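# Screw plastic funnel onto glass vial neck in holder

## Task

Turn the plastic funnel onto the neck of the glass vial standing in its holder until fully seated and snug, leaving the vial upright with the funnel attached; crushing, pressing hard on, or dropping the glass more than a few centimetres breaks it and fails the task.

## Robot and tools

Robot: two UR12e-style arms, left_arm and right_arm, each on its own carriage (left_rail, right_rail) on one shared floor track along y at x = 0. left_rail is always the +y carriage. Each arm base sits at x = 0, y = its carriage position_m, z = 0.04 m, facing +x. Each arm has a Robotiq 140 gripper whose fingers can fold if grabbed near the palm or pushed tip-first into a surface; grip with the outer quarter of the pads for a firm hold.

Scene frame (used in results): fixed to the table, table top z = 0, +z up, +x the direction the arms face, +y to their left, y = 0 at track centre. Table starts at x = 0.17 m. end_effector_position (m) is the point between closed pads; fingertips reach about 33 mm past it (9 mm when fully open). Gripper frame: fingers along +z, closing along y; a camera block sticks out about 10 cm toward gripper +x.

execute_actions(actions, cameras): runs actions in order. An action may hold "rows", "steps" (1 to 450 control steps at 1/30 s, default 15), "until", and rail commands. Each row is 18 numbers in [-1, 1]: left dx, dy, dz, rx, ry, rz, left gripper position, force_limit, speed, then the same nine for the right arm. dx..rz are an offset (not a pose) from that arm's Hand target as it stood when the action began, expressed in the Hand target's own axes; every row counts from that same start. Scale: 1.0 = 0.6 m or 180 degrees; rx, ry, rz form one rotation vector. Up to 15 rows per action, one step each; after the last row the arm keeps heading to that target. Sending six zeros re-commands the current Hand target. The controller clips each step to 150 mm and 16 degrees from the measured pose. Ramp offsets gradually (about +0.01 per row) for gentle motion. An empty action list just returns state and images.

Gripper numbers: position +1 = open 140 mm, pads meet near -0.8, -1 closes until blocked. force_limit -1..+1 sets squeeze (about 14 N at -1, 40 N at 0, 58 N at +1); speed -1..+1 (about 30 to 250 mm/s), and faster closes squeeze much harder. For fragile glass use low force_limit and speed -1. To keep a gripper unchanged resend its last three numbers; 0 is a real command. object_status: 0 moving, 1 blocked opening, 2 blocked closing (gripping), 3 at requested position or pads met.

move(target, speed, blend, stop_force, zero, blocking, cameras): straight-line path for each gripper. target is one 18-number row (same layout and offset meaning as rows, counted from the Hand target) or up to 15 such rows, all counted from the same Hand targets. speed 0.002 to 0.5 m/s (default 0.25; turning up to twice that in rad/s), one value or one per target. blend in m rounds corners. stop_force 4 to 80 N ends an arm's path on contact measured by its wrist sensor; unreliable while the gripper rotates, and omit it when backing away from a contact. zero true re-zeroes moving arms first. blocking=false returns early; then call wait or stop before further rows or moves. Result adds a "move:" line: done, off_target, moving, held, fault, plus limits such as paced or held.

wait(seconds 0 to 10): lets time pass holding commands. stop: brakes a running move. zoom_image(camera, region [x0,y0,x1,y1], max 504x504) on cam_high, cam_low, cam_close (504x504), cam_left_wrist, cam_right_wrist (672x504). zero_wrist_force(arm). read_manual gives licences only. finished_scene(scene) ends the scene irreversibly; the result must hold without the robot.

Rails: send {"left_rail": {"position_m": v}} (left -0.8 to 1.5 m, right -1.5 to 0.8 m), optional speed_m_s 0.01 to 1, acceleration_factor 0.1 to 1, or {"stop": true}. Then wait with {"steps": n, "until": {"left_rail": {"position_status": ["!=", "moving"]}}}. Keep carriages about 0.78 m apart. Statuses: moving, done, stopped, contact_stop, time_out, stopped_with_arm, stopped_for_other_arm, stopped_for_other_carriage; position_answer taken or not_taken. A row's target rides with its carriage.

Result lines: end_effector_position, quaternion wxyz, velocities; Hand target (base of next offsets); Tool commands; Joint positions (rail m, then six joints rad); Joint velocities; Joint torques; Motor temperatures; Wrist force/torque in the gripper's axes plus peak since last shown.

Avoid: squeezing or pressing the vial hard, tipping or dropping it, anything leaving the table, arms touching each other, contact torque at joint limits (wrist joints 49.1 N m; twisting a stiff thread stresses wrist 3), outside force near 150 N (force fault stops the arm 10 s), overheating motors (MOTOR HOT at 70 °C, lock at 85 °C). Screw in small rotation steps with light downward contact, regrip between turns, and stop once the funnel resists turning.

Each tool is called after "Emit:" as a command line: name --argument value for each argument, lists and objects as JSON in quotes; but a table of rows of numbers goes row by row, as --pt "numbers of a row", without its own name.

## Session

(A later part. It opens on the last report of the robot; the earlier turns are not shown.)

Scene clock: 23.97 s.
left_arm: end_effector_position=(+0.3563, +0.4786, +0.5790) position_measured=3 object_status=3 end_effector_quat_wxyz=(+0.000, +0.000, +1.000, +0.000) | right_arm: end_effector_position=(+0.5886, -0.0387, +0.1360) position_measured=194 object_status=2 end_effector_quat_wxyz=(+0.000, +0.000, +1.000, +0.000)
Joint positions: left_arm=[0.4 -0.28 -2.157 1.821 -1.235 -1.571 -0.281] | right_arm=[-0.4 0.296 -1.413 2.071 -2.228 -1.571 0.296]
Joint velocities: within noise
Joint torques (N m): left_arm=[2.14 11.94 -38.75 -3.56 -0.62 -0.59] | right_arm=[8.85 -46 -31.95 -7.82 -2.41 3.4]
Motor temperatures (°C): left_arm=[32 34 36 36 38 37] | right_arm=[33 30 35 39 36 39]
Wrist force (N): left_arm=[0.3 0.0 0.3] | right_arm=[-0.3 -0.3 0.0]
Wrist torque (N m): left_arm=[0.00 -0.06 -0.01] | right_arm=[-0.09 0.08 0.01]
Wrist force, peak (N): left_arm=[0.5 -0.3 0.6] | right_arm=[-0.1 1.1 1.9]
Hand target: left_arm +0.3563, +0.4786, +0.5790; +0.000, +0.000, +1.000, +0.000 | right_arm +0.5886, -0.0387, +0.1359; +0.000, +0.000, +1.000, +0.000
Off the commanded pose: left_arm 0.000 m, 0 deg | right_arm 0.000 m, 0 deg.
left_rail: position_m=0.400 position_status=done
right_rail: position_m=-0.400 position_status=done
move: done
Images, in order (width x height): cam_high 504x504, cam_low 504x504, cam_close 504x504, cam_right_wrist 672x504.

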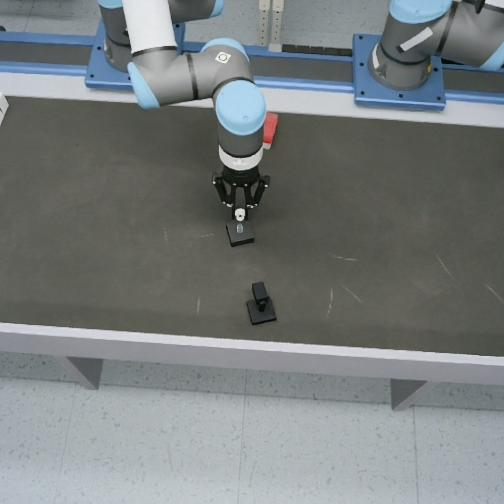

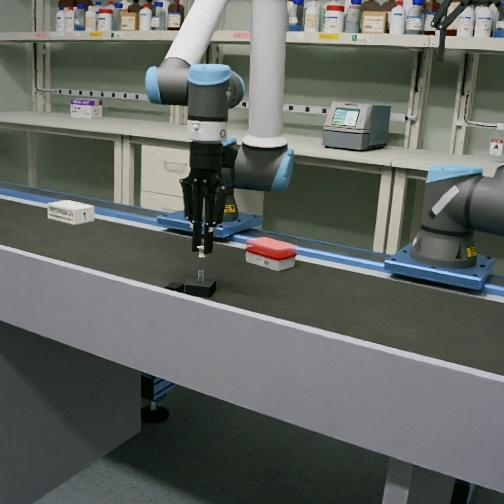

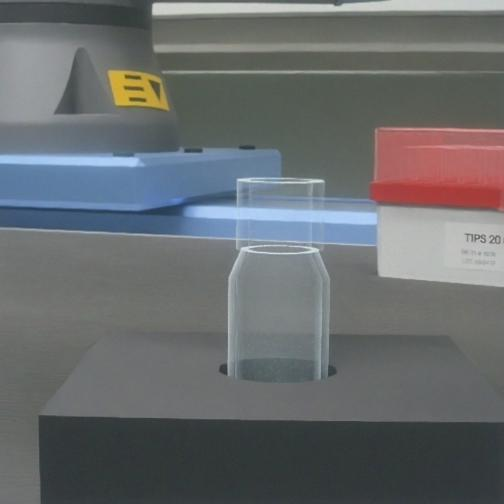

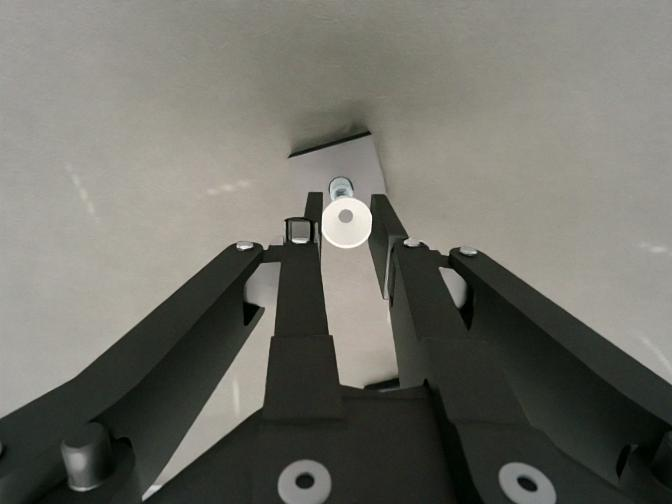

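Emit:
move --target '[0,0,0,0,0,0,1,1,1,0,0,0.045,0,0,0,-1,-1,-1]' --speed 0.06 --stop_force 5 --cameras '["cam_low","cam_close","cam_right_wrist","cam_high"]'

Emit:
zoom_image --camera "cam_right_wrist" --region '[280, 140, 400, 260]'

Emit:
zoom_image --camera "cam_low" --region '[170, 240, 230, 300]'

Emit:
zoom_image --camera "cam_high" --region '[215, 200, 265, 250]'

Scene clock: 26.53 s.
left_arm: end_effector_position=(+0.3563, +0.4786, +0.5790) position_measured=3 object_status=3 end_effector_quat_wxyz=(+0.000, +0.000, +1.000, +0.000) | right_arm: end_effector_position=(+0.5886, -0.0387, +0.1089) position_measured=194 object_status=2 end_effector_quat_wxyz=(+0.000, +0.000, +1.000, +0.000)
Joint positions: left_arm=[0.4 -0.28 -2.157 1.821 -1.235 -1.571 -0.281] | right_arm=[-0.4 0.296 -1.381 2.092 -2.282 -1.571 0.296]
Joint velocities: within noise
Joint torques (N m): left_arm=[2.41 11.48 -37.78 -3.43 -0.53 -0.35] | right_arm=[1.85 -48.47 -31.49 -7.47 -3.01 1.93]
Motor temperatures (°C): left_arm=[32 34 36 36 38 37] | right_arm=[33 30 35 39 36 39]
Wrist force (N): left_arm=[0.1 -0.2 0.1] | right_arm=[0.2 -0.3 0.2]
Wrist torque (N m): left_arm=[-0.04 -0.02 -0.01] | right_arm=[-0.09 -0.05 0.02]
Wrist force, peak (N): left_arm=[0.3 -0.1 0.8] | right_arm=[-0.7 0.3 -0.8]
Hand target: left_arm +0.3563, +0.4786, +0.5790; +0.000, +0.000, +1.000, +0.000 | right_arm +0.5886, -0.0387, +0.1089; +0.000, +0.000, +1.000, +0.000
Off the commanded pose: left_arm 0.000 m, 0 deg | right_arm 0.000 m, 0 deg.
left_rail: position_m=0.400 position_status=done
right_rail: position_m=-0.400 position_status=done
move: done
Images, in order (width x height): cam_high 504x504, cam_low 504x504, cam_close 504x504, cam_right_wrist 672x504.

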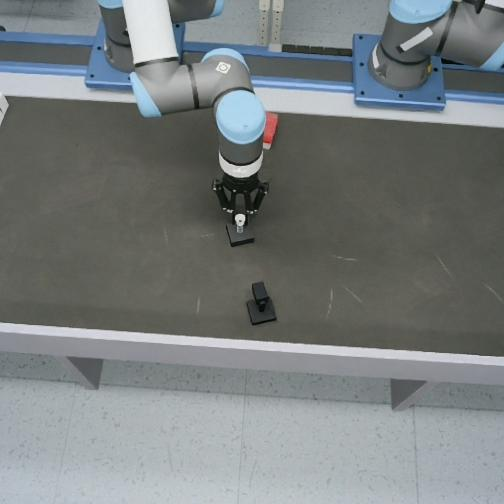

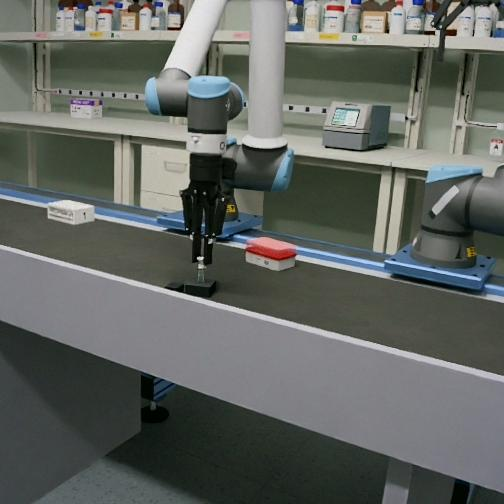

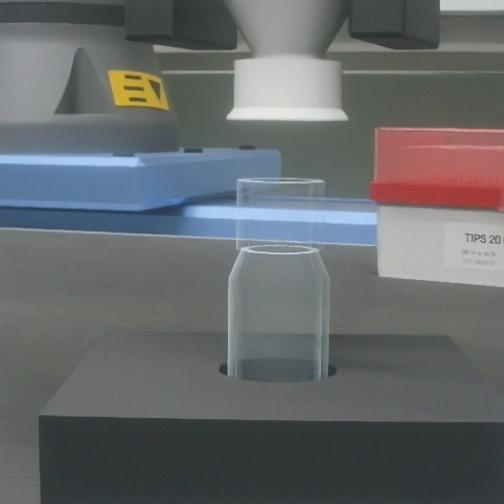

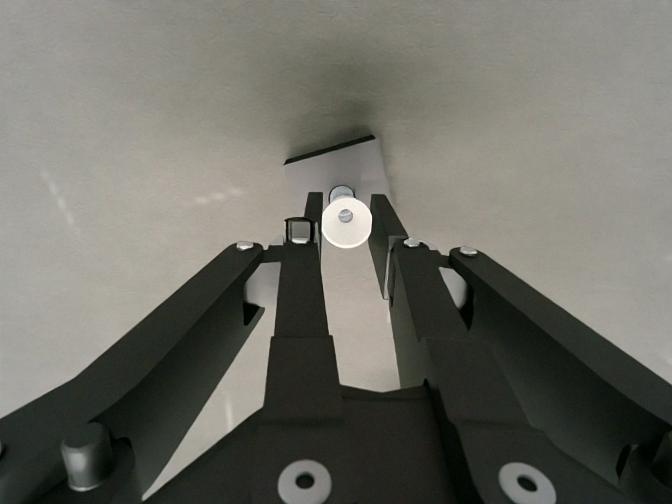

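Scaled by 4.200 from the camera's 672x504 image, which has a finer 960x720 frame.

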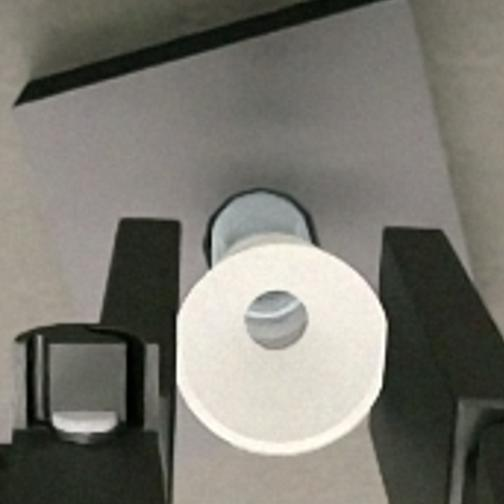

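Scaled by 8.400 from the camera's 504x504 image, which has a finer 720x720 frame.

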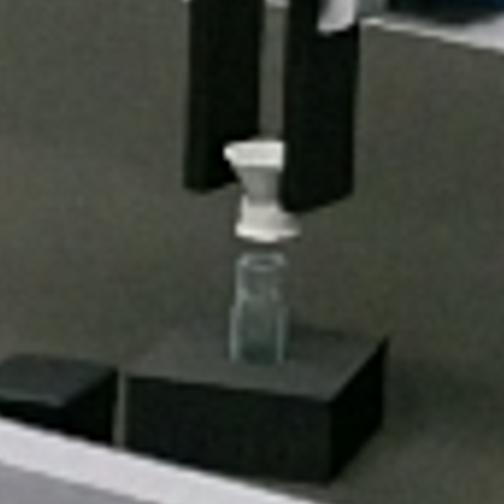

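Scaled by 10.080 from the camera's 504x504 image, which has a finer 720x720 frame.

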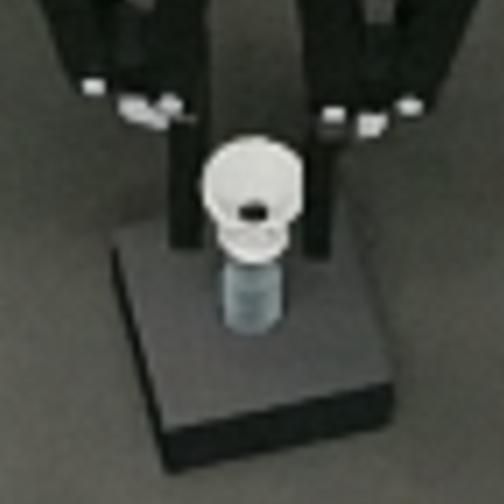

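Emit:
zoom_image --camera "cam_right_wrist" --region '[325, 185, 370, 230]'

Scaled by 11.200 from the camera's 672x504 image, which has a finer 960x720 frame.

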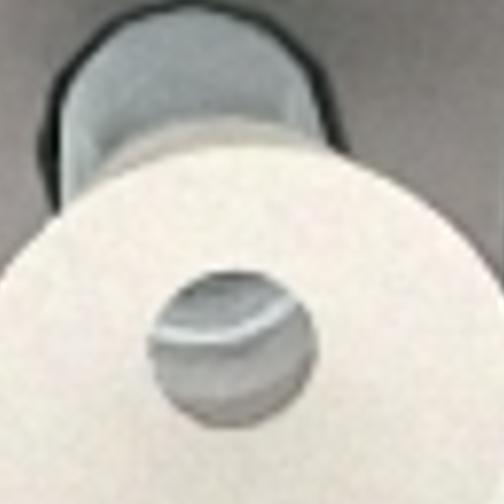

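Emit:
move --target '[0,0,0,0,0,0,1,1,1,0.0012,-0.0014,0.03,0,0,0,-1,-1,-1]' --speed 0.01 --stop_force 4 --cameras '["cam_low","cam_close","cam_right_wrist"]'

Emit:
zoom_image --camera "cam_right_wrist" --region '[300, 160, 380, 240]'

Emit:
zoom_image --camera "cam_low" --region '[180, 250, 220, 290]'

Scene clock: 31.20 s.
left_arm: end_effector_position=(+0.3563, +0.4786, +0.5790) position_measured=3 object_status=3 end_effector_quat_wxyz=(+0.000, +0.000, +1.000, +0.000) | right_arm: end_effector_position=(+0.5880, -0.0394, +0.0951) position_measured=194 object_status=2 end_effector_quat_wxyz=(+0.000, +0.000, +1.000, +0.000)
Joint positions: left_arm=[0.4 -0.28 -2.157 1.821 -1.235 -1.571 -0.281] | right_arm=[-0.4 0.295 -1.365 2.104 -2.31 -1.571 0.295]
Joint velocities: within noise
Joint torques (N m): left_arm=[-0.17 15.14 -37.61 -3.63 -0.63 -0.63] | right_arm=[-1.34 -76.76 -41.44 -2.12 -2.64 -1.35]
Motor temperatures (°C): left_arm=[32 34 36 36 38 37] | right_arm=[33 30 35 39 36 39]
Wrist force (N): left_arm=[0.1 0.0 0.2] | right_arm=[0.1 -0.2 -1.4]
Wrist torque (N m): left_arm=[0.00 -0.02 0.00] | right_arm=[-0.06 -0.03 0.01]
Wrist force, peak (N): left_arm=[0.1 -0.2 0.9] | right_arm=[-0.4 0.2 -4.2]
Hand target: left_arm +0.3563, +0.4786, +0.5790; +0.000, +0.000, +1.000, +0.000 | right_arm +0.5880, -0.0394, +0.0951; +0.000, +0.000, +1.000, +0.000 (not the last commanded pose)
Off the commanded pose: left_arm 0.000 m, 0 deg | right_arm 0.004 m, 0 deg.
left_rail: position_m=0.400 position_status=done
right_rail: position_m=-0.400 position_status=done
move: contact (right_arm)
Images, in order (width x height): cam_low 504x504, cam_close 504x504, cam_right_wrist 672x504.

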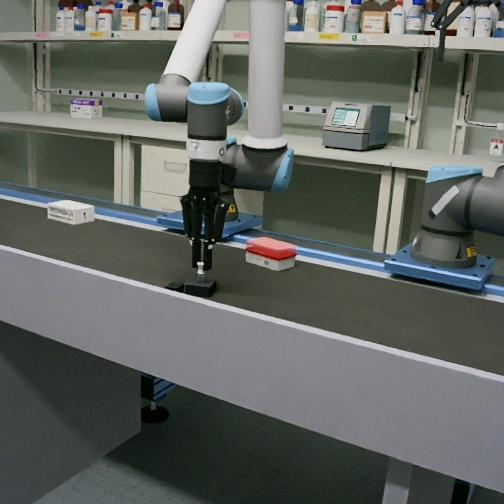

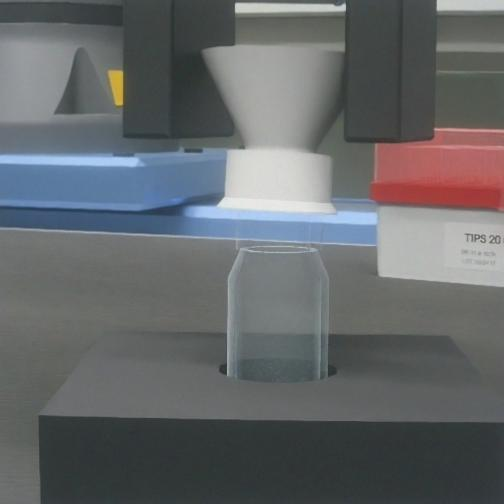

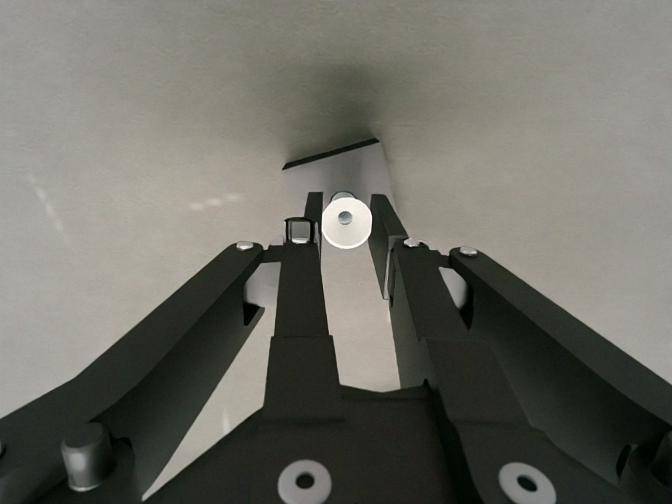

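Scaled by 6.300 from the camera's 672x504 image, which has a finer 960x720 frame.

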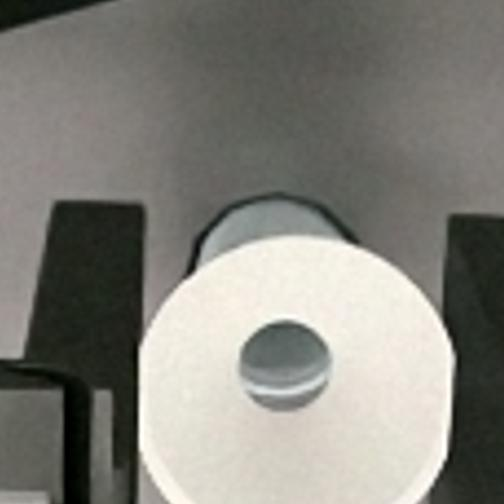

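Scaled by 12.600 from the camera's 504x504 image, which has a finer 720x720 frame.

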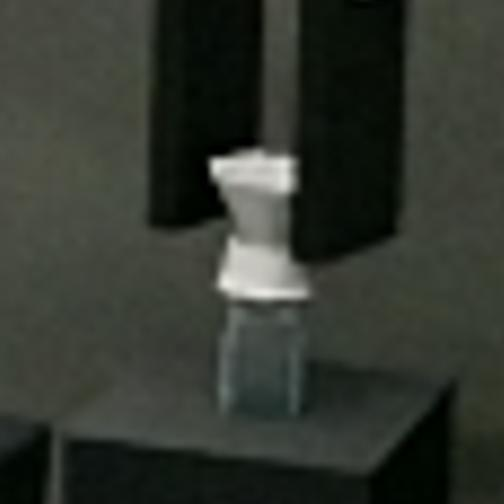

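Emit:
move --target '[0,0,0,0,0,0,1,1,1,0,0,0.0018,0,0,0.5,-1,-1,-1]' --speed 0.3 --cameras '["cam_close","cam_right_wrist"]'

Emit:
zoom_image --camera "cam_right_wrist" --region '[300, 160, 380, 240]'

Scene clock: 35.90 s.
left_arm: end_effector_position=(+0.3563, +0.4786, +0.5790) position_measured=3 object_status=3 end_effector_quat_wxyz=(+0.000, +0.000, +1.000, +0.000) | right_arm: end_effector_position=(+0.5881, -0.0394, +0.0940) position_measured=194 object_status=2 end_effector_quat_wxyz=(+0.000, +0.707, +0.707, +0.000)
Joint positions: left_arm=[0.4 -0.28 -2.157 1.821 -1.235 -1.571 -0.28] | right_arm=[-0.4 0.295 -1.364 2.105 -2.312 -1.571 1.866]
Joint velocities: within noise
Joint torques (N m): left_arm=[-0.19 14.15 -37.17 -3.6 -0.26 -0.6] | right_arm=[7.3 -46.02 -40.93 -2.2 -3.07 3.28]
Motor temperatures (°C): left_arm=[32 34 36 36 38 37] | right_arm=[33 30 35 39 36 39]
Wrist force (N): left_arm=[0.4 0.0 0.3] | right_arm=[-0.1 -0.3 -3.3]
Wrist torque (N m): left_arm=[0.01 -0.08 -0.01] | right_arm=[-0.10 0.08 0.01]
Wrist force, peak (N): left_arm=[0.2 -0.7 0.7] | right_arm=[0.1 0.5 -6.4]
Hand target: left_arm +0.3563, +0.4786, +0.5790; +0.000, +0.000, +1.000, +0.000 | right_arm +0.5880, -0.0394, +0.0940; +0.000, +0.707, +0.707, +0.000
Off the commanded pose: left_arm 0.000 m, 0 deg | right_arm 0.000 m, 0 deg.
left_rail: position_m=0.400 position_status=done
right_rail: position_m=-0.400 position_status=done
move: done
Images, in order (width x height): cam_close 504x504, cam_right_wrist 672x504.

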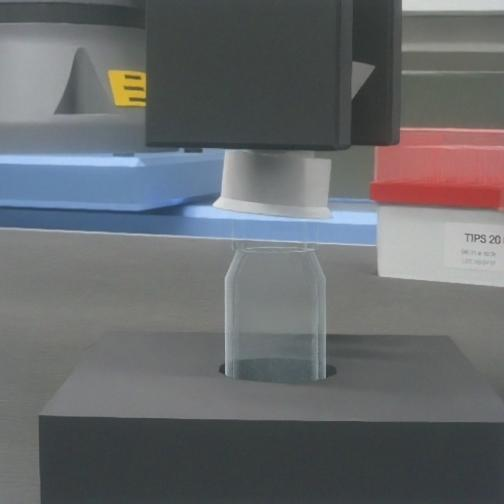

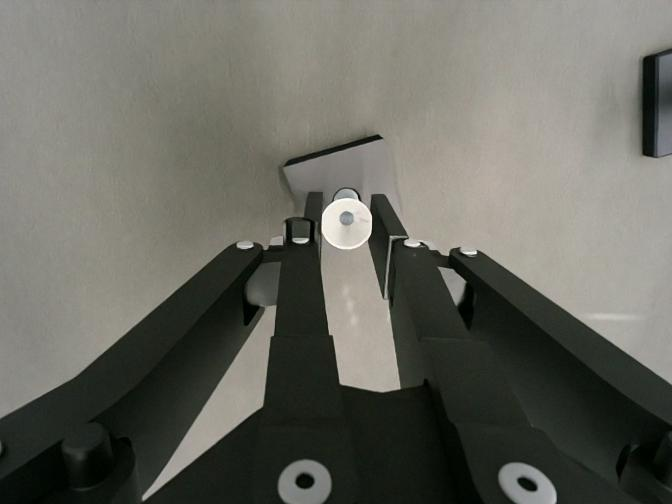

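Scaled by 6.300 from the camera's 672x504 image, which has a finer 960x720 frame.

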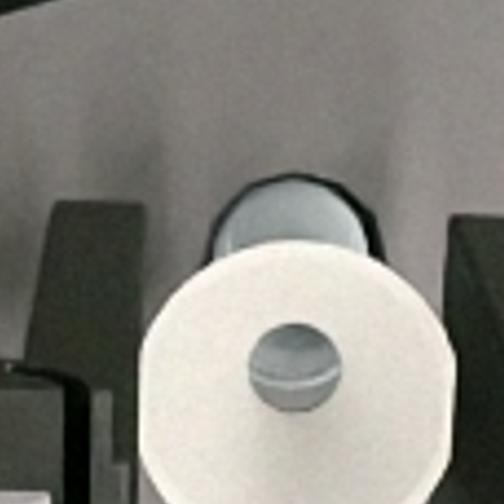

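Emit:
move --target '[0,0,0,0,0,0,1,1,1,0,0,0,0,0,0.5,-1,-1,-1]' --speed 0.3 --cameras '["cam_close","cam_right_wrist"]'

Emit:
zoom_image --camera "cam_right_wrist" --region '[300, 160, 380, 240]'

Scene clock: 40.47 s.
left_arm: end_effector_position=(+0.3563, +0.4786, +0.5790) position_measured=3 object_status=3 end_effector_quat_wxyz=(+0.000, +0.000, +1.000, +0.000) | right_arm: end_effector_position=(+0.5881, -0.0394, +0.0941) position_measured=194 object_status=2 end_effector_quat_wxyz=(+0.000, +1.000, +0.000, +0.000)
Joint positions: left_arm=[0.4 -0.28 -2.157 1.821 -1.235 -1.571 -0.28] | right_arm=[-0.4 0.295 -1.364 2.105 -2.312 -1.571 3.436]
Joint velocities: within noise
Joint torques (N m): left_arm=[0.23 14.69 -38.16 -3.71 -0.29 -0.67] | right_arm=[7.66 -48.26 -42.02 -1.71 -3.11 2.93]
Motor temperatures (°C): left_arm=[32 34 36 36 38 37] | right_arm=[33 30 35 39 36 39]
Wrist force (N): left_arm=[0.0 -0.3 0.3] | right_arm=[0.1 -0.5 -0.2]
Wrist torque (N m): left_arm=[-0.06 0.00 0.00] | right_arm=[-0.13 0.03 0.01]
Wrist force, peak (N): left_arm=[0.3 0.2 0.9] | right_arm=[0.5 -0.3 -4.0]
Hand target: left_arm +0.3563, +0.4786, +0.5790; +0.000, +0.000, +1.000, +0.000 | right_arm +0.5880, -0.0394, +0.0940; +0.000, +1.000, +0.000, +0.000
Off the commanded pose: left_arm 0.000 m, 0 deg | right_arm 0.000 m, 0 deg.
left_rail: position_m=0.400 position_status=done
right_rail: position_m=-0.400 position_status=done
move: done
Images, in order (width x height): cam_close 504x504, cam_right_wrist 672x504.

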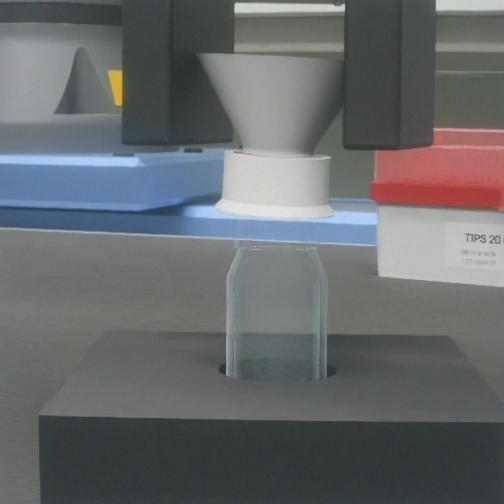

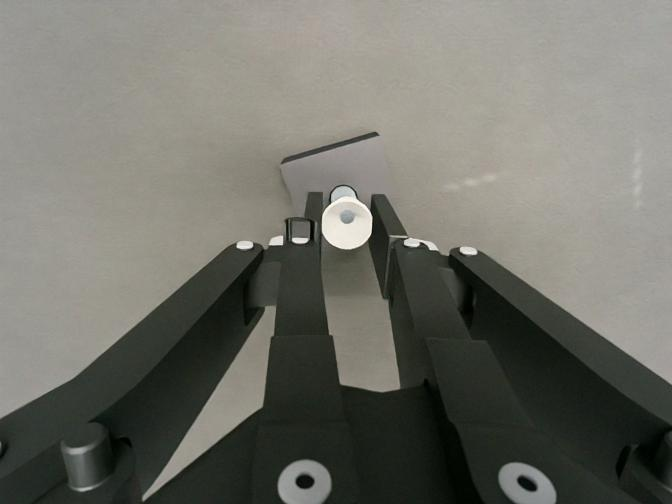

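Scaled by 6.300 from the camera's 672x504 image, which has a finer 960x720 frame.

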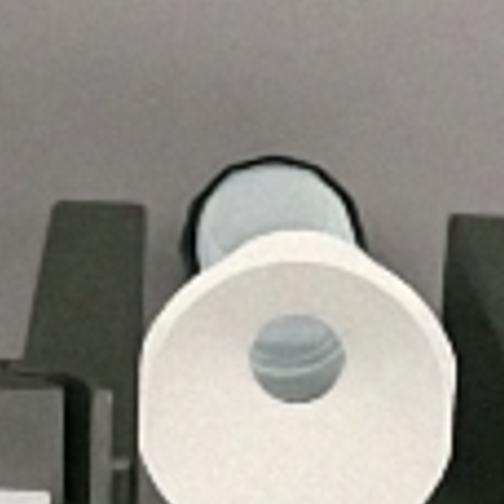

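Emit:
move --target '[0,0,0,0,0,0,1,1,1,0,0,0,0,0,0,-0.35,-1,-1]' --cameras '["cam_close","cam_right_wrist"]'

Emit:
zoom_image --camera "cam_right_wrist" --region '[300, 160, 380, 240]'

Scene clock: 44.07 s.
left_arm: end_effector_position=(+0.3563, +0.4786, +0.5790) position_measured=3 object_status=3 end_effector_quat_wxyz=(+0.000, +0.000, +1.000, +0.000) | right_arm: end_effector_position=(+0.5880, -0.0394, +0.0941) position_measured=173 object_status=0 end_effector_quat_wxyz=(+0.000, +1.000, +0.000, +0.000)
Joint positions: left_arm=[0.4 -0.28 -2.157 1.821 -1.235 -1.571 -0.28] | right_arm=[-0.4 0.295 -1.364 2.105 -2.312 -1.571 3.437]
Joint velocities: within noise
Joint torques (N m): left_arm=[-0.43 14.42 -38.67 -3.54 -0.8 -0.81] | right_arm=[6.68 -49.21 -36.48 -3.54 -2.65 3.13]
Motor temperatures (°C): left_arm=[32 34 36 36 38 37] | right_arm=[33 30 35 39 36 39]
Wrist force (N): left_arm=[0.3 -0.3 0.0] | right_arm=[0.0 -0.1 -0.1]
Wrist torque (N m): left_arm=[-0.07 -0.07 0.00] | right_arm=[-0.07 0.00 0.01]
Wrist force, peak (N): left_arm=[0.7 -0.4 0.5] | right_arm=[-0.1 -0.5 -1.1]
Hand target: left_arm +0.3563, +0.4786, +0.5790; +0.000, +0.000, +1.000, +0.000 | right_arm +0.5880, -0.0394, +0.0940; +0.000, +1.000, +0.000, +0.000
Off the commanded pose: left_arm 0.000 m, 0 deg | right_arm 0.000 m, 0 deg.
left_rail: position_m=0.400 position_status=done
right_rail: position_m=-0.400 position_status=done
move: done
Images, in order (width x height): cam_close 504x504, cam_right_wrist 672x504.

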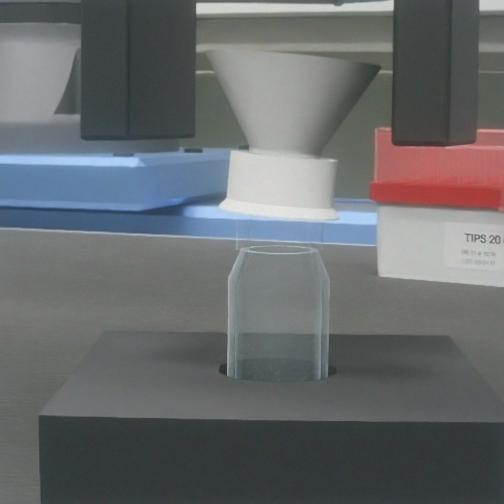

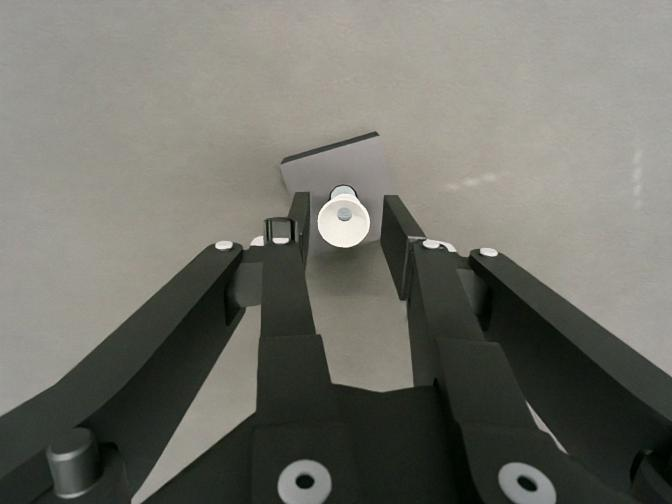

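Scaled by 6.300 from the camera's 672x504 image, which has a finer 960x720 frame.

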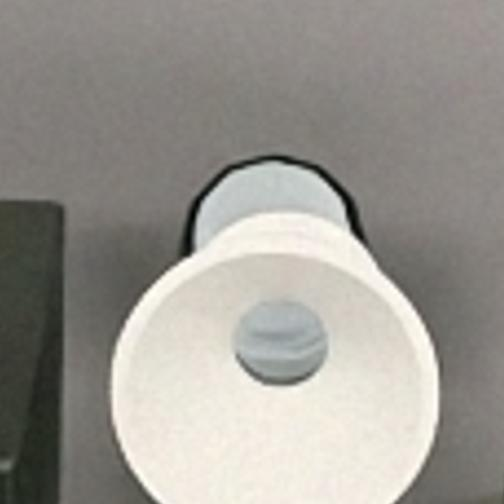

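Emit:
move --pt "0 0 0 0 0 0 1 1 1 0.0033 -0.001 0 0 0 0 -0.35 -1 -1" --pt "0 0 0 0 0 0 1 1 1 0.0033 -0.001 0 0 0 -0.45 -0.35 -1 -1" --pt "0 0 0 0 0 0 1 1 1 0.0033 -0.001 0 0 0 -0.9 -0.35 -1 -1" --speed 0.5 --blend 0.01 --cameras '[]'

Emit:
move --pt "0 0 0 0 0 0 1 1 1 0 0 0 0 0 -0.45 -0.35 -1 -1" --pt "0 0 0 0 0 0 1 1 1 0 0 0 0 0 -0.9 -0.35 -1 -1" --speed 0.5 --blend 0.01 --cameras '["cam_close","cam_right_wrist"]'

Emit:
zoom_image --camera "cam_right_wrist" --region '[300, 160, 380, 240]'

Emit:
move --pt "0 0 0 0 0 0 1 1 1 0 0 0 0 0 -0.45 -0.35 -1 -1" --pt "0 0 0 0 0 0 1 1 1 0 0 0 0 0 -0.95 -0.35 -1 -1" --speed 0.5 --blend 0.01 --cameras '["cam_close","cam_right_wrist"]'

Emit:
zoom_image --camera "cam_right_wrist" --region '[300, 160, 380, 240]'

Scene clock: 50.07 s.
left_arm: end_effector_position=(+0.3563, +0.4786, +0.5790) position_measured=3 object_status=3 end_effector_quat_wxyz=(+0.000, +0.000, +1.000, +0.000) | right_arm: end_effector_position=(+0.5900, -0.0388, +0.0940) position_measured=173 object_status=3 end_effector_quat_wxyz=(+0.000, +0.156, +0.988, +0.000)
Joint positions: left_arm=[0.4 -0.28 -2.157 1.821 -1.235 -1.571 -0.281] | right_arm=[-0.4 0.295 -1.361 2.101 -2.311 -1.571 0.609]
Joint velocities: within noise
Joint torques (N m): left_arm=[-2.12 13.57 -37.24 -4.12 -0.95 -0.66] | right_arm=[-13.21 -78.13 -30 -1.68 3.79 -3.33]
Motor temperatures (°C): left_arm=[32 34 36 36 38 37] | right_arm=[33 30 35 39 36 38]
Wrist force (N): left_arm=[0.0 -0.3 0.0] | right_arm=[0.3 -0.1 0.3]
Wrist torque (N m): left_arm=[-0.07 -0.01 0.00] | right_arm=[-0.06 -0.07 0.02]
Wrist force, peak (N): left_arm=[0.6 -0.2 0.7] | right_arm=[0.4 -0.5 1.0]
Hand target: left_arm +0.3563, +0.4786, +0.5790; +0.000, +0.000, +1.000, +0.000 | right_arm +0.5900, -0.0388, +0.0940; +0.000, +0.156, +0.988, +0.000
Off the commanded pose: left_arm 0.000 m, 0 deg | right_arm 0.000 m, 0 deg.
left_rail: position_m=0.400 position_status=done
right_rail: position_m=-0.400 position_status=done
move: done; blend cut to 0 m at target 1
No camera images: "cameras" was empty.

Scene clock: 54.33 s.
left_arm: end_effector_position=(+0.3563, +0.4786, +0.5790) position_measured=3 object_status=3 end_effector_quat_wxyz=(+0.000, +0.000, +1.000, +0.000) | right_arm: end_effector_position=(+0.5900, -0.0388, +0.0940) position_measured=173 object_status=3 end_effector_quat_wxyz=(+0.000, +0.951, -0.309, +0.000)
Joint positions: left_arm=[0.4 -0.28 -2.157 1.821 -1.235 -1.571 -0.281] | right_arm=[-0.4 0.295 -1.361 2.101 -2.311 -1.571 -2.218]
Joint velocities: within noise
Joint torques (N m): left_arm=[-1.09 15.75 -37.97 -3.85 -0.85 -0.5] | right_arm=[-14.24 -77.61 -30.4 -1.79 3.6 -3.41]
Motor temperatures (°C): left_arm=[32 34 36 36 38 37] | right_arm=[33 30 35 39 36 38]
Wrist force (N): left_arm=[0.0 -0.3 0.5] | right_arm=[0.1 0.2 -0.4]
Wrist torque (N m): left_arm=[-0.06 0.00 -0.01] | right_arm=[0.00 -0.03 0.00]
Wrist force, peak (N): left_arm=[0.6 -0.4 0.6] | right_arm=[0.1 -1.0 -0.4]
Hand target: left_arm +0.3563, +0.4786, +0.5790; +0.000, +0.000, +1.000, +0.000 | right_arm +0.5900, -0.0388, +0.0940; +0.000, +0.951, -0.309, +0.000
Off the commanded pose: left_arm 0.000 m, 0 deg | right_arm 0.000 m, 0 deg.
left_rail: position_m=0.400 position_status=done
right_rail: position_m=-0.400 position_status=done
move: done; blend cut to 0 m at target 1
Images, in order (width x height): cam_close 504x504, cam_right_wrist 672x504.

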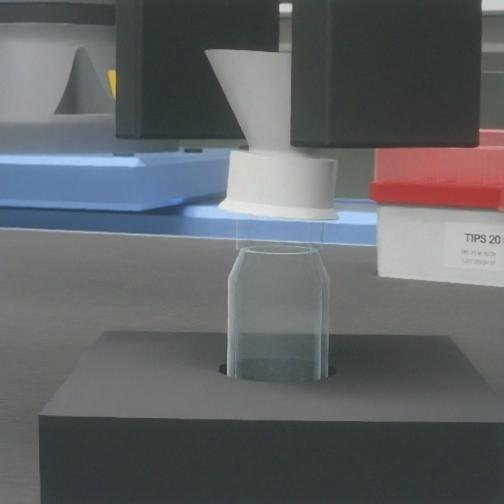

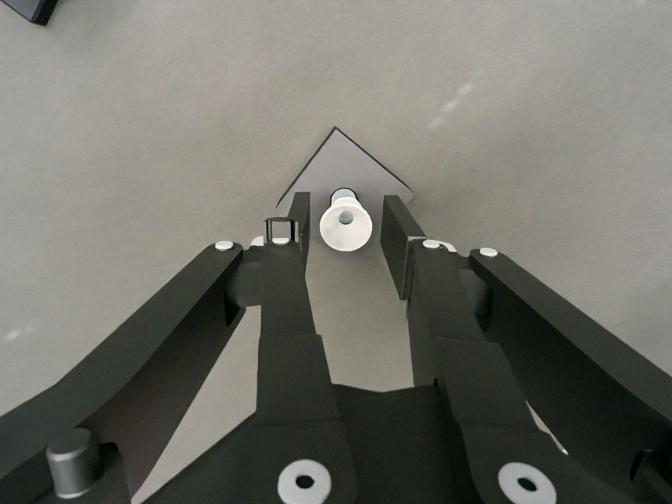

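Scaled by 6.300 from the camera's 672x504 image, which has a finer 960x720 frame.

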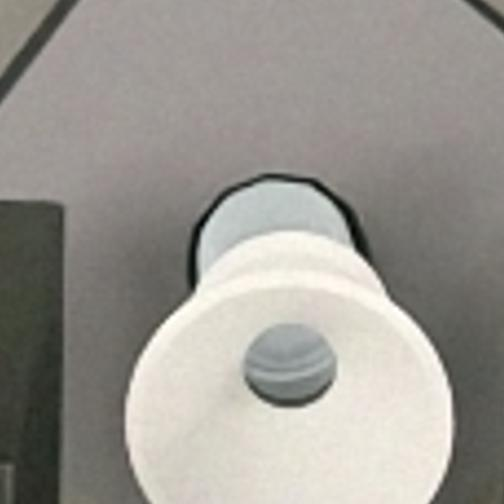

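Scene clock: 58.77 s.
left_arm: end_effector_position=(+0.3563, +0.4786, +0.5790) position_measured=3 object_status=3 end_effector_quat_wxyz=(+0.000, +0.000, +1.000, +0.000) | right_arm: end_effector_position=(+0.5900, -0.0388, +0.0940) position_measured=173 object_status=3 end_effector_quat_wxyz=(+0.000, +0.383, +0.924, +0.000)
Joint positions: left_arm=[0.4 -0.28 -2.157 1.821 -1.235 -1.571 -0.28] | right_arm=[-0.4 0.295 -1.361 2.101 -2.311 -1.571 -5.203]
Joint velocities: within noise
Joint torques (N m): left_arm=[-0.65 14.59 -37.92 -4.33 -0.7 -0.58] | right_arm=[-13.88 -77.64 -30.17 -1.65 3.98 -3.23]
Motor temperatures (°C): left_arm=[32 34 36 36 38 37] | right_arm=[33 30 35 39 36 38]
Wrist force (N): left_arm=[-0.2 0.0 0.7] | right_arm=[0.7 0.3 0.0]
Wrist torque (N m): left_arm=[0.00 0.04 0.00] | right_arm=[0.04 -0.13 0.01]
Wrist force, peak (N): left_arm=[0.6 -0.5 0.5] | right_arm=[1.0 -0.2 0.6]
Hand target: left_arm +0.3563, +0.4786, +0.5790; +0.000, +0.000, +1.000, +0.000 | right_arm +0.5900, -0.0388, +0.0940; +0.000, +0.383, +0.924, +0.000
Off the commanded pose: left_arm 0.000 m, 0 deg | right_arm 0.000 m, 0 deg.
left_rail: position_m=0.400 position_status=done
right_rail: position_m=-0.400 position_status=done
move: done; blend cut to 0 m at target 1
Images, in order (width x height): cam_close 504x504, cam_right_wrist 672x504.

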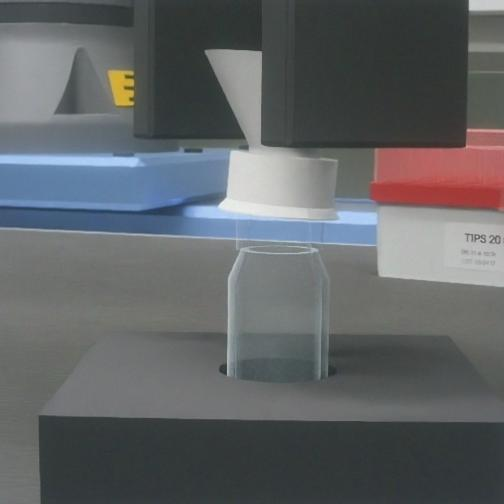

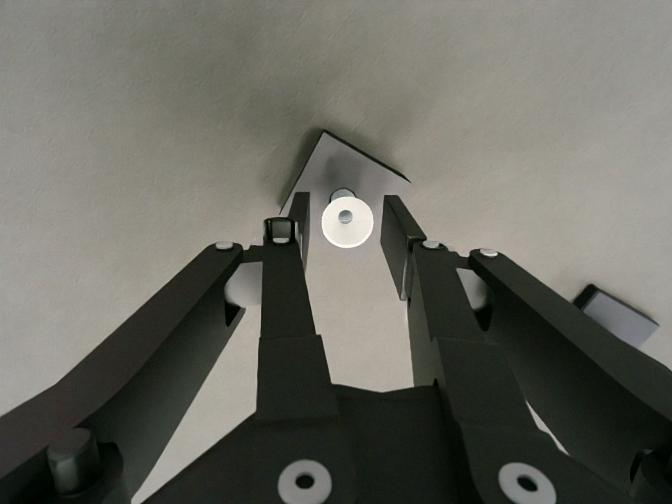

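Scaled by 6.300 from the camera's 672x504 image, which has a finer 960x720 frame.

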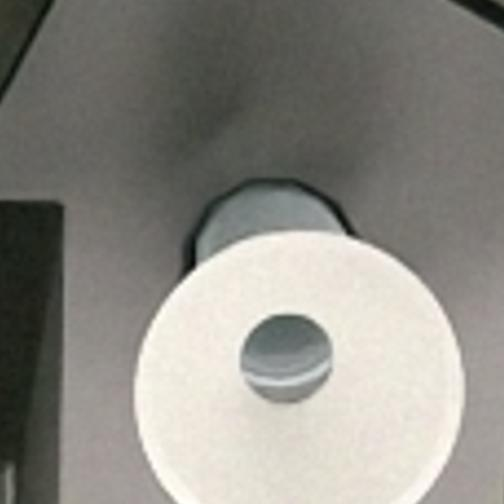

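Emit:
move --target '[0,0,0,0,0,0,1,1,1,0,0,0,0,0,0,-1,-1,-1]' --cameras '[]'

Emit:
move --pt "0 0 0 0 0 0 1 1 1 0 0 0.0005 0 0 0.45 -1 -1 -1" --pt "0 0 0 0 0 0 1 1 1 0 0 0.001 0 0 0.75 -1 -1 -1" --speed 0.3 --cameras '["cam_close","cam_right_wrist"]'

Emit:
zoom_image --camera "cam_right_wrist" --region '[300, 160, 380, 240]'

Scene clock: 60.43 s.
left_arm: end_effector_position=(+0.3563, +0.4786, +0.5790) position_measured=3 object_status=3 end_effector_quat_wxyz=(+0.000, +0.000, +1.000, +0.000) | right_arm: end_effector_position=(+0.5900, -0.0388, +0.0940) position_measured=193 object_status=0 end_effector_quat_wxyz=(+0.000, +0.383, +0.924, +0.000)
Joint positions: left_arm=[0.4 -0.28 -2.157 1.821 -1.235 -1.571 -0.281] | right_arm=[-0.4 0.295 -1.361 2.101 -2.311 -1.571 -5.203]
Joint velocities: within noise
Joint torques (N m): left_arm=[-2.55 12.44 -38.09 -3.69 -0.88 -0.53] | right_arm=[-12.86 -77 -32.48 -2.77 3.57 -3.13]
Motor temperatures (°C): left_arm=[32 34 36 36 38 37] | right_arm=[33 30 35 39 36 38]
Wrist force (N): left_arm=[0.2 -0.2 0.4] | right_arm=[0.2 -0.6 -0.4]
Wrist torque (N m): left_arm=[-0.04 -0.05 -0.01] | right_arm=[-0.14 -0.04 0.01]
Wrist force, peak (N): left_arm=[0.2 -0.4 0.7] | right_arm=[0.6 -0.4 -0.6]
Hand target: left_arm +0.3563, +0.4786, +0.5790; +0.000, +0.000, +1.000, +0.000 | right_arm +0.5900, -0.0388, +0.0940; +0.000, +0.383, +0.924, +0.000
Off the commanded pose: left_arm 0.000 m, 0 deg | right_arm 0.000 m, 0 deg.
left_rail: position_m=0.400 position_status=done
right_rail: position_m=-0.400 position_status=done
move: done
No camera images: "cameras" was empty.

Scene clock: 65.57 s.
left_arm: end_effector_position=(+0.3563, +0.4786, +0.5790) position_measured=3 object_status=3 end_effector_quat_wxyz=(+0.000, +0.000, +1.000, +0.000) | right_arm: end_effector_position=(+0.5901, -0.0388, +0.0935) position_measured=193 object_status=2 end_effector_quat_wxyz=(+0.000, +1.000, +0.000, +0.000)
Joint positions: left_arm=[0.4 -0.28 -2.157 1.821 -1.235 -1.571 -0.281] | right_arm=[-0.4 0.295 -1.36 2.101 -2.312 -1.571 -2.847]
Joint velocities: within noise
Joint torques (N m): left_arm=[0.22 14.47 -37.83 -4.09 -0.78 -0.19] | right_arm=[8.03 -46.26 -41.36 -1.94 -2.84 2.99]
Motor temperatures (°C): left_arm=[32 34 36 36 38 37] | right_arm=[33 30 35 39 36 38]
Wrist force (N): left_arm=[0.2 0.1 0.3] | right_arm=[-0.1 0.6 -2.7]
Wrist torque (N m): left_arm=[0.02 -0.05 0.00] | right_arm=[-0.12 0.00 0.01]
Wrist force, peak (N): left_arm=[-0.4 -0.7 0.1] | right_arm=[0.1 0.5 -4.1]
Hand target: left_arm +0.3563, +0.4786, +0.5790; +0.000, +0.000, +1.000, +0.000 | right_arm +0.5900, -0.0388, +0.0934; +0.000, +1.000, +0.000, +0.000
Off the commanded pose: left_arm 0.000 m, 0 deg | right_arm 0.000 m, 0 deg.
left_rail: position_m=0.400 position_status=done
right_rail: position_m=-0.400 position_status=done
move: done
Images, in order (width x height): cam_close 504x504, cam_right_wrist 672x504.

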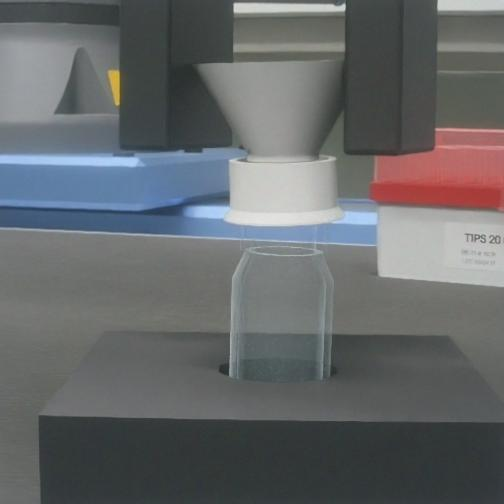

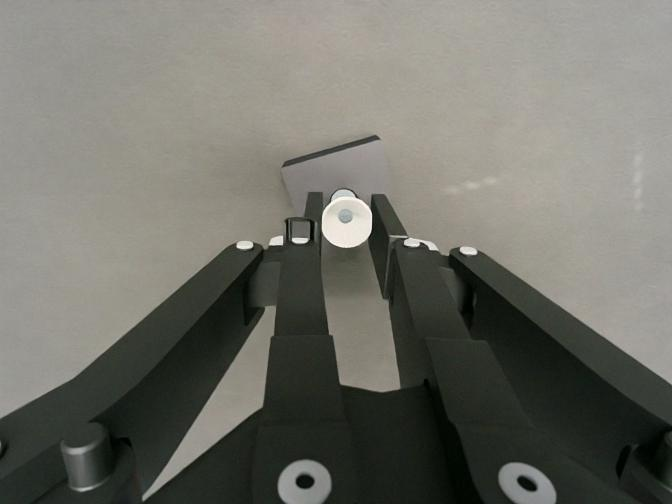

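Scaled by 6.300 from the camera's 672x504 image, which has a finer 960x720 frame.

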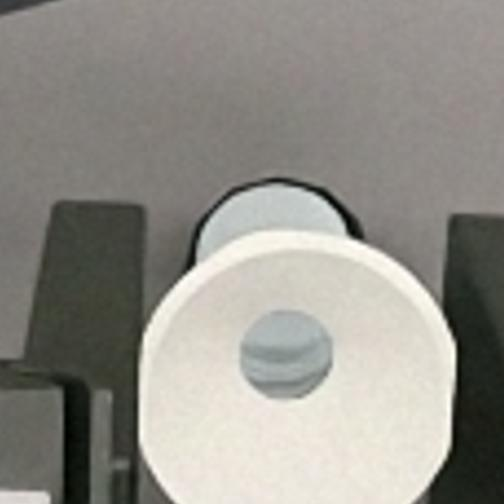

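Emit:
move --pt "0 0 0 0 0 0 1 1 1 0 0 0.0008 0 0 0.45 -1 -1 -1" --pt "0 0 0 0 0 0 1 1 1 0 0 0.0016 0 0 0.9 -1 -1 -1" --speed 0.3 --cameras '["cam_close","cam_right_wrist"]'

Emit:
zoom_image --camera "cam_right_wrist" --region '[300, 160, 380, 240]'

Scene clock: 72.17 s.
left_arm: end_effector_position=(+0.3563, +0.4786, +0.5790) position_measured=3 object_status=3 end_effector_quat_wxyz=(+0.000, +0.000, +1.000, +0.000) | right_arm: end_effector_position=(+0.5901, -0.0388, +0.0925) position_measured=193 object_status=2 end_effector_quat_wxyz=(+0.000, -0.156, +0.988, +0.000)
Joint positions: left_arm=[0.4 -0.28 -2.157 1.821 -1.235 -1.571 -0.281] | right_arm=[-0.4 0.295 -1.359 2.102 -2.314 -1.571 -0.019]
Joint velocities: within noise
Joint torques (N m): left_arm=[-0.62 15.98 -38.07 -4.26 -0.91 -0.58] | right_arm=[7.87 -48.3 -41.58 -1.64 -3.52 2.83]
Motor temperatures (°C): left_arm=[32 34 36 36 38 37] | right_arm=[33 30 35 39 36 38]
Wrist force (N): left_arm=[0.6 0.1 0.2] | right_arm=[0.7 0.8 -1.6]
Wrist torque (N m): left_arm=[0.03 -0.13 0.00] | right_arm=[-0.06 -0.15 0.00]
Wrist force, peak (N): left_arm=[0.1 -0.3 1.0] | right_arm=[0.1 1.2 -4.1]
Hand target: left_arm +0.3563, +0.4786, +0.5790; +0.000, +0.000, +1.000, +0.000 | right_arm +0.5900, -0.0388, +0.0925; +0.000, -0.156, +0.988, +0.000
Off the commanded pose: left_arm 0.000 m, 0 deg | right_arm 0.000 m, 0 deg.
left_rail: position_m=0.400 position_status=done
right_rail: position_m=-0.400 position_status=done
move: done
Images, in order (width x height): cam_close 504x504, cam_right_wrist 672x504.

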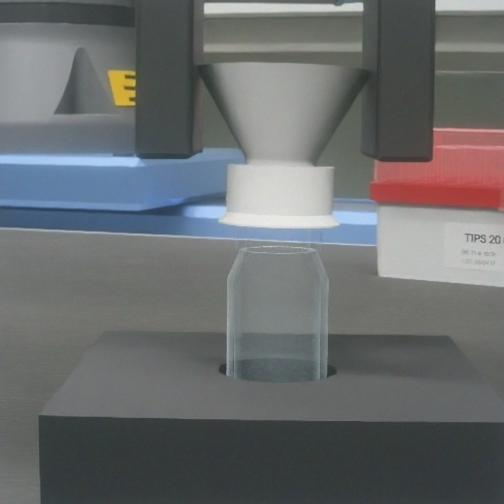

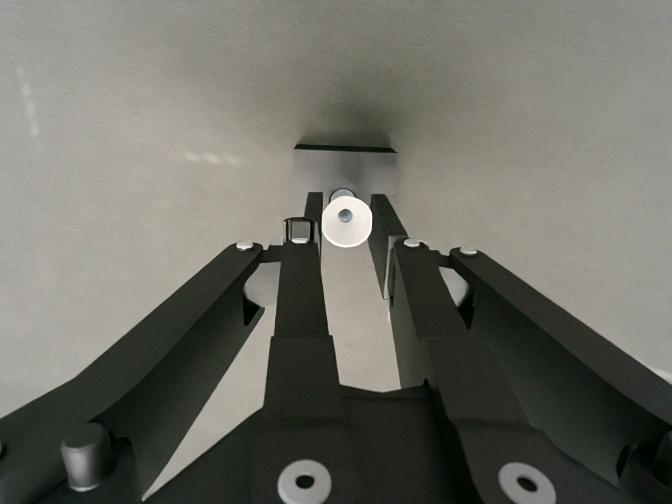

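Scaled by 6.300 from the camera's 672x504 image, which has a finer 960x720 frame.

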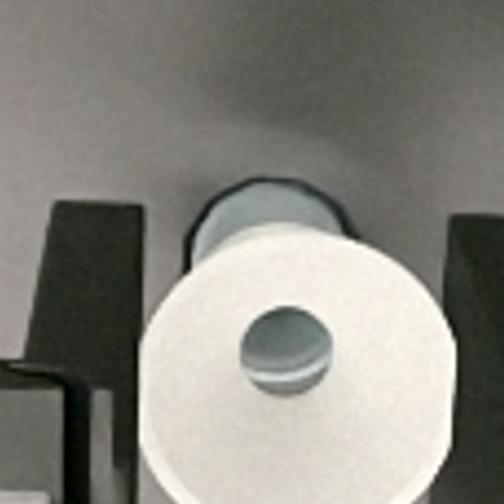

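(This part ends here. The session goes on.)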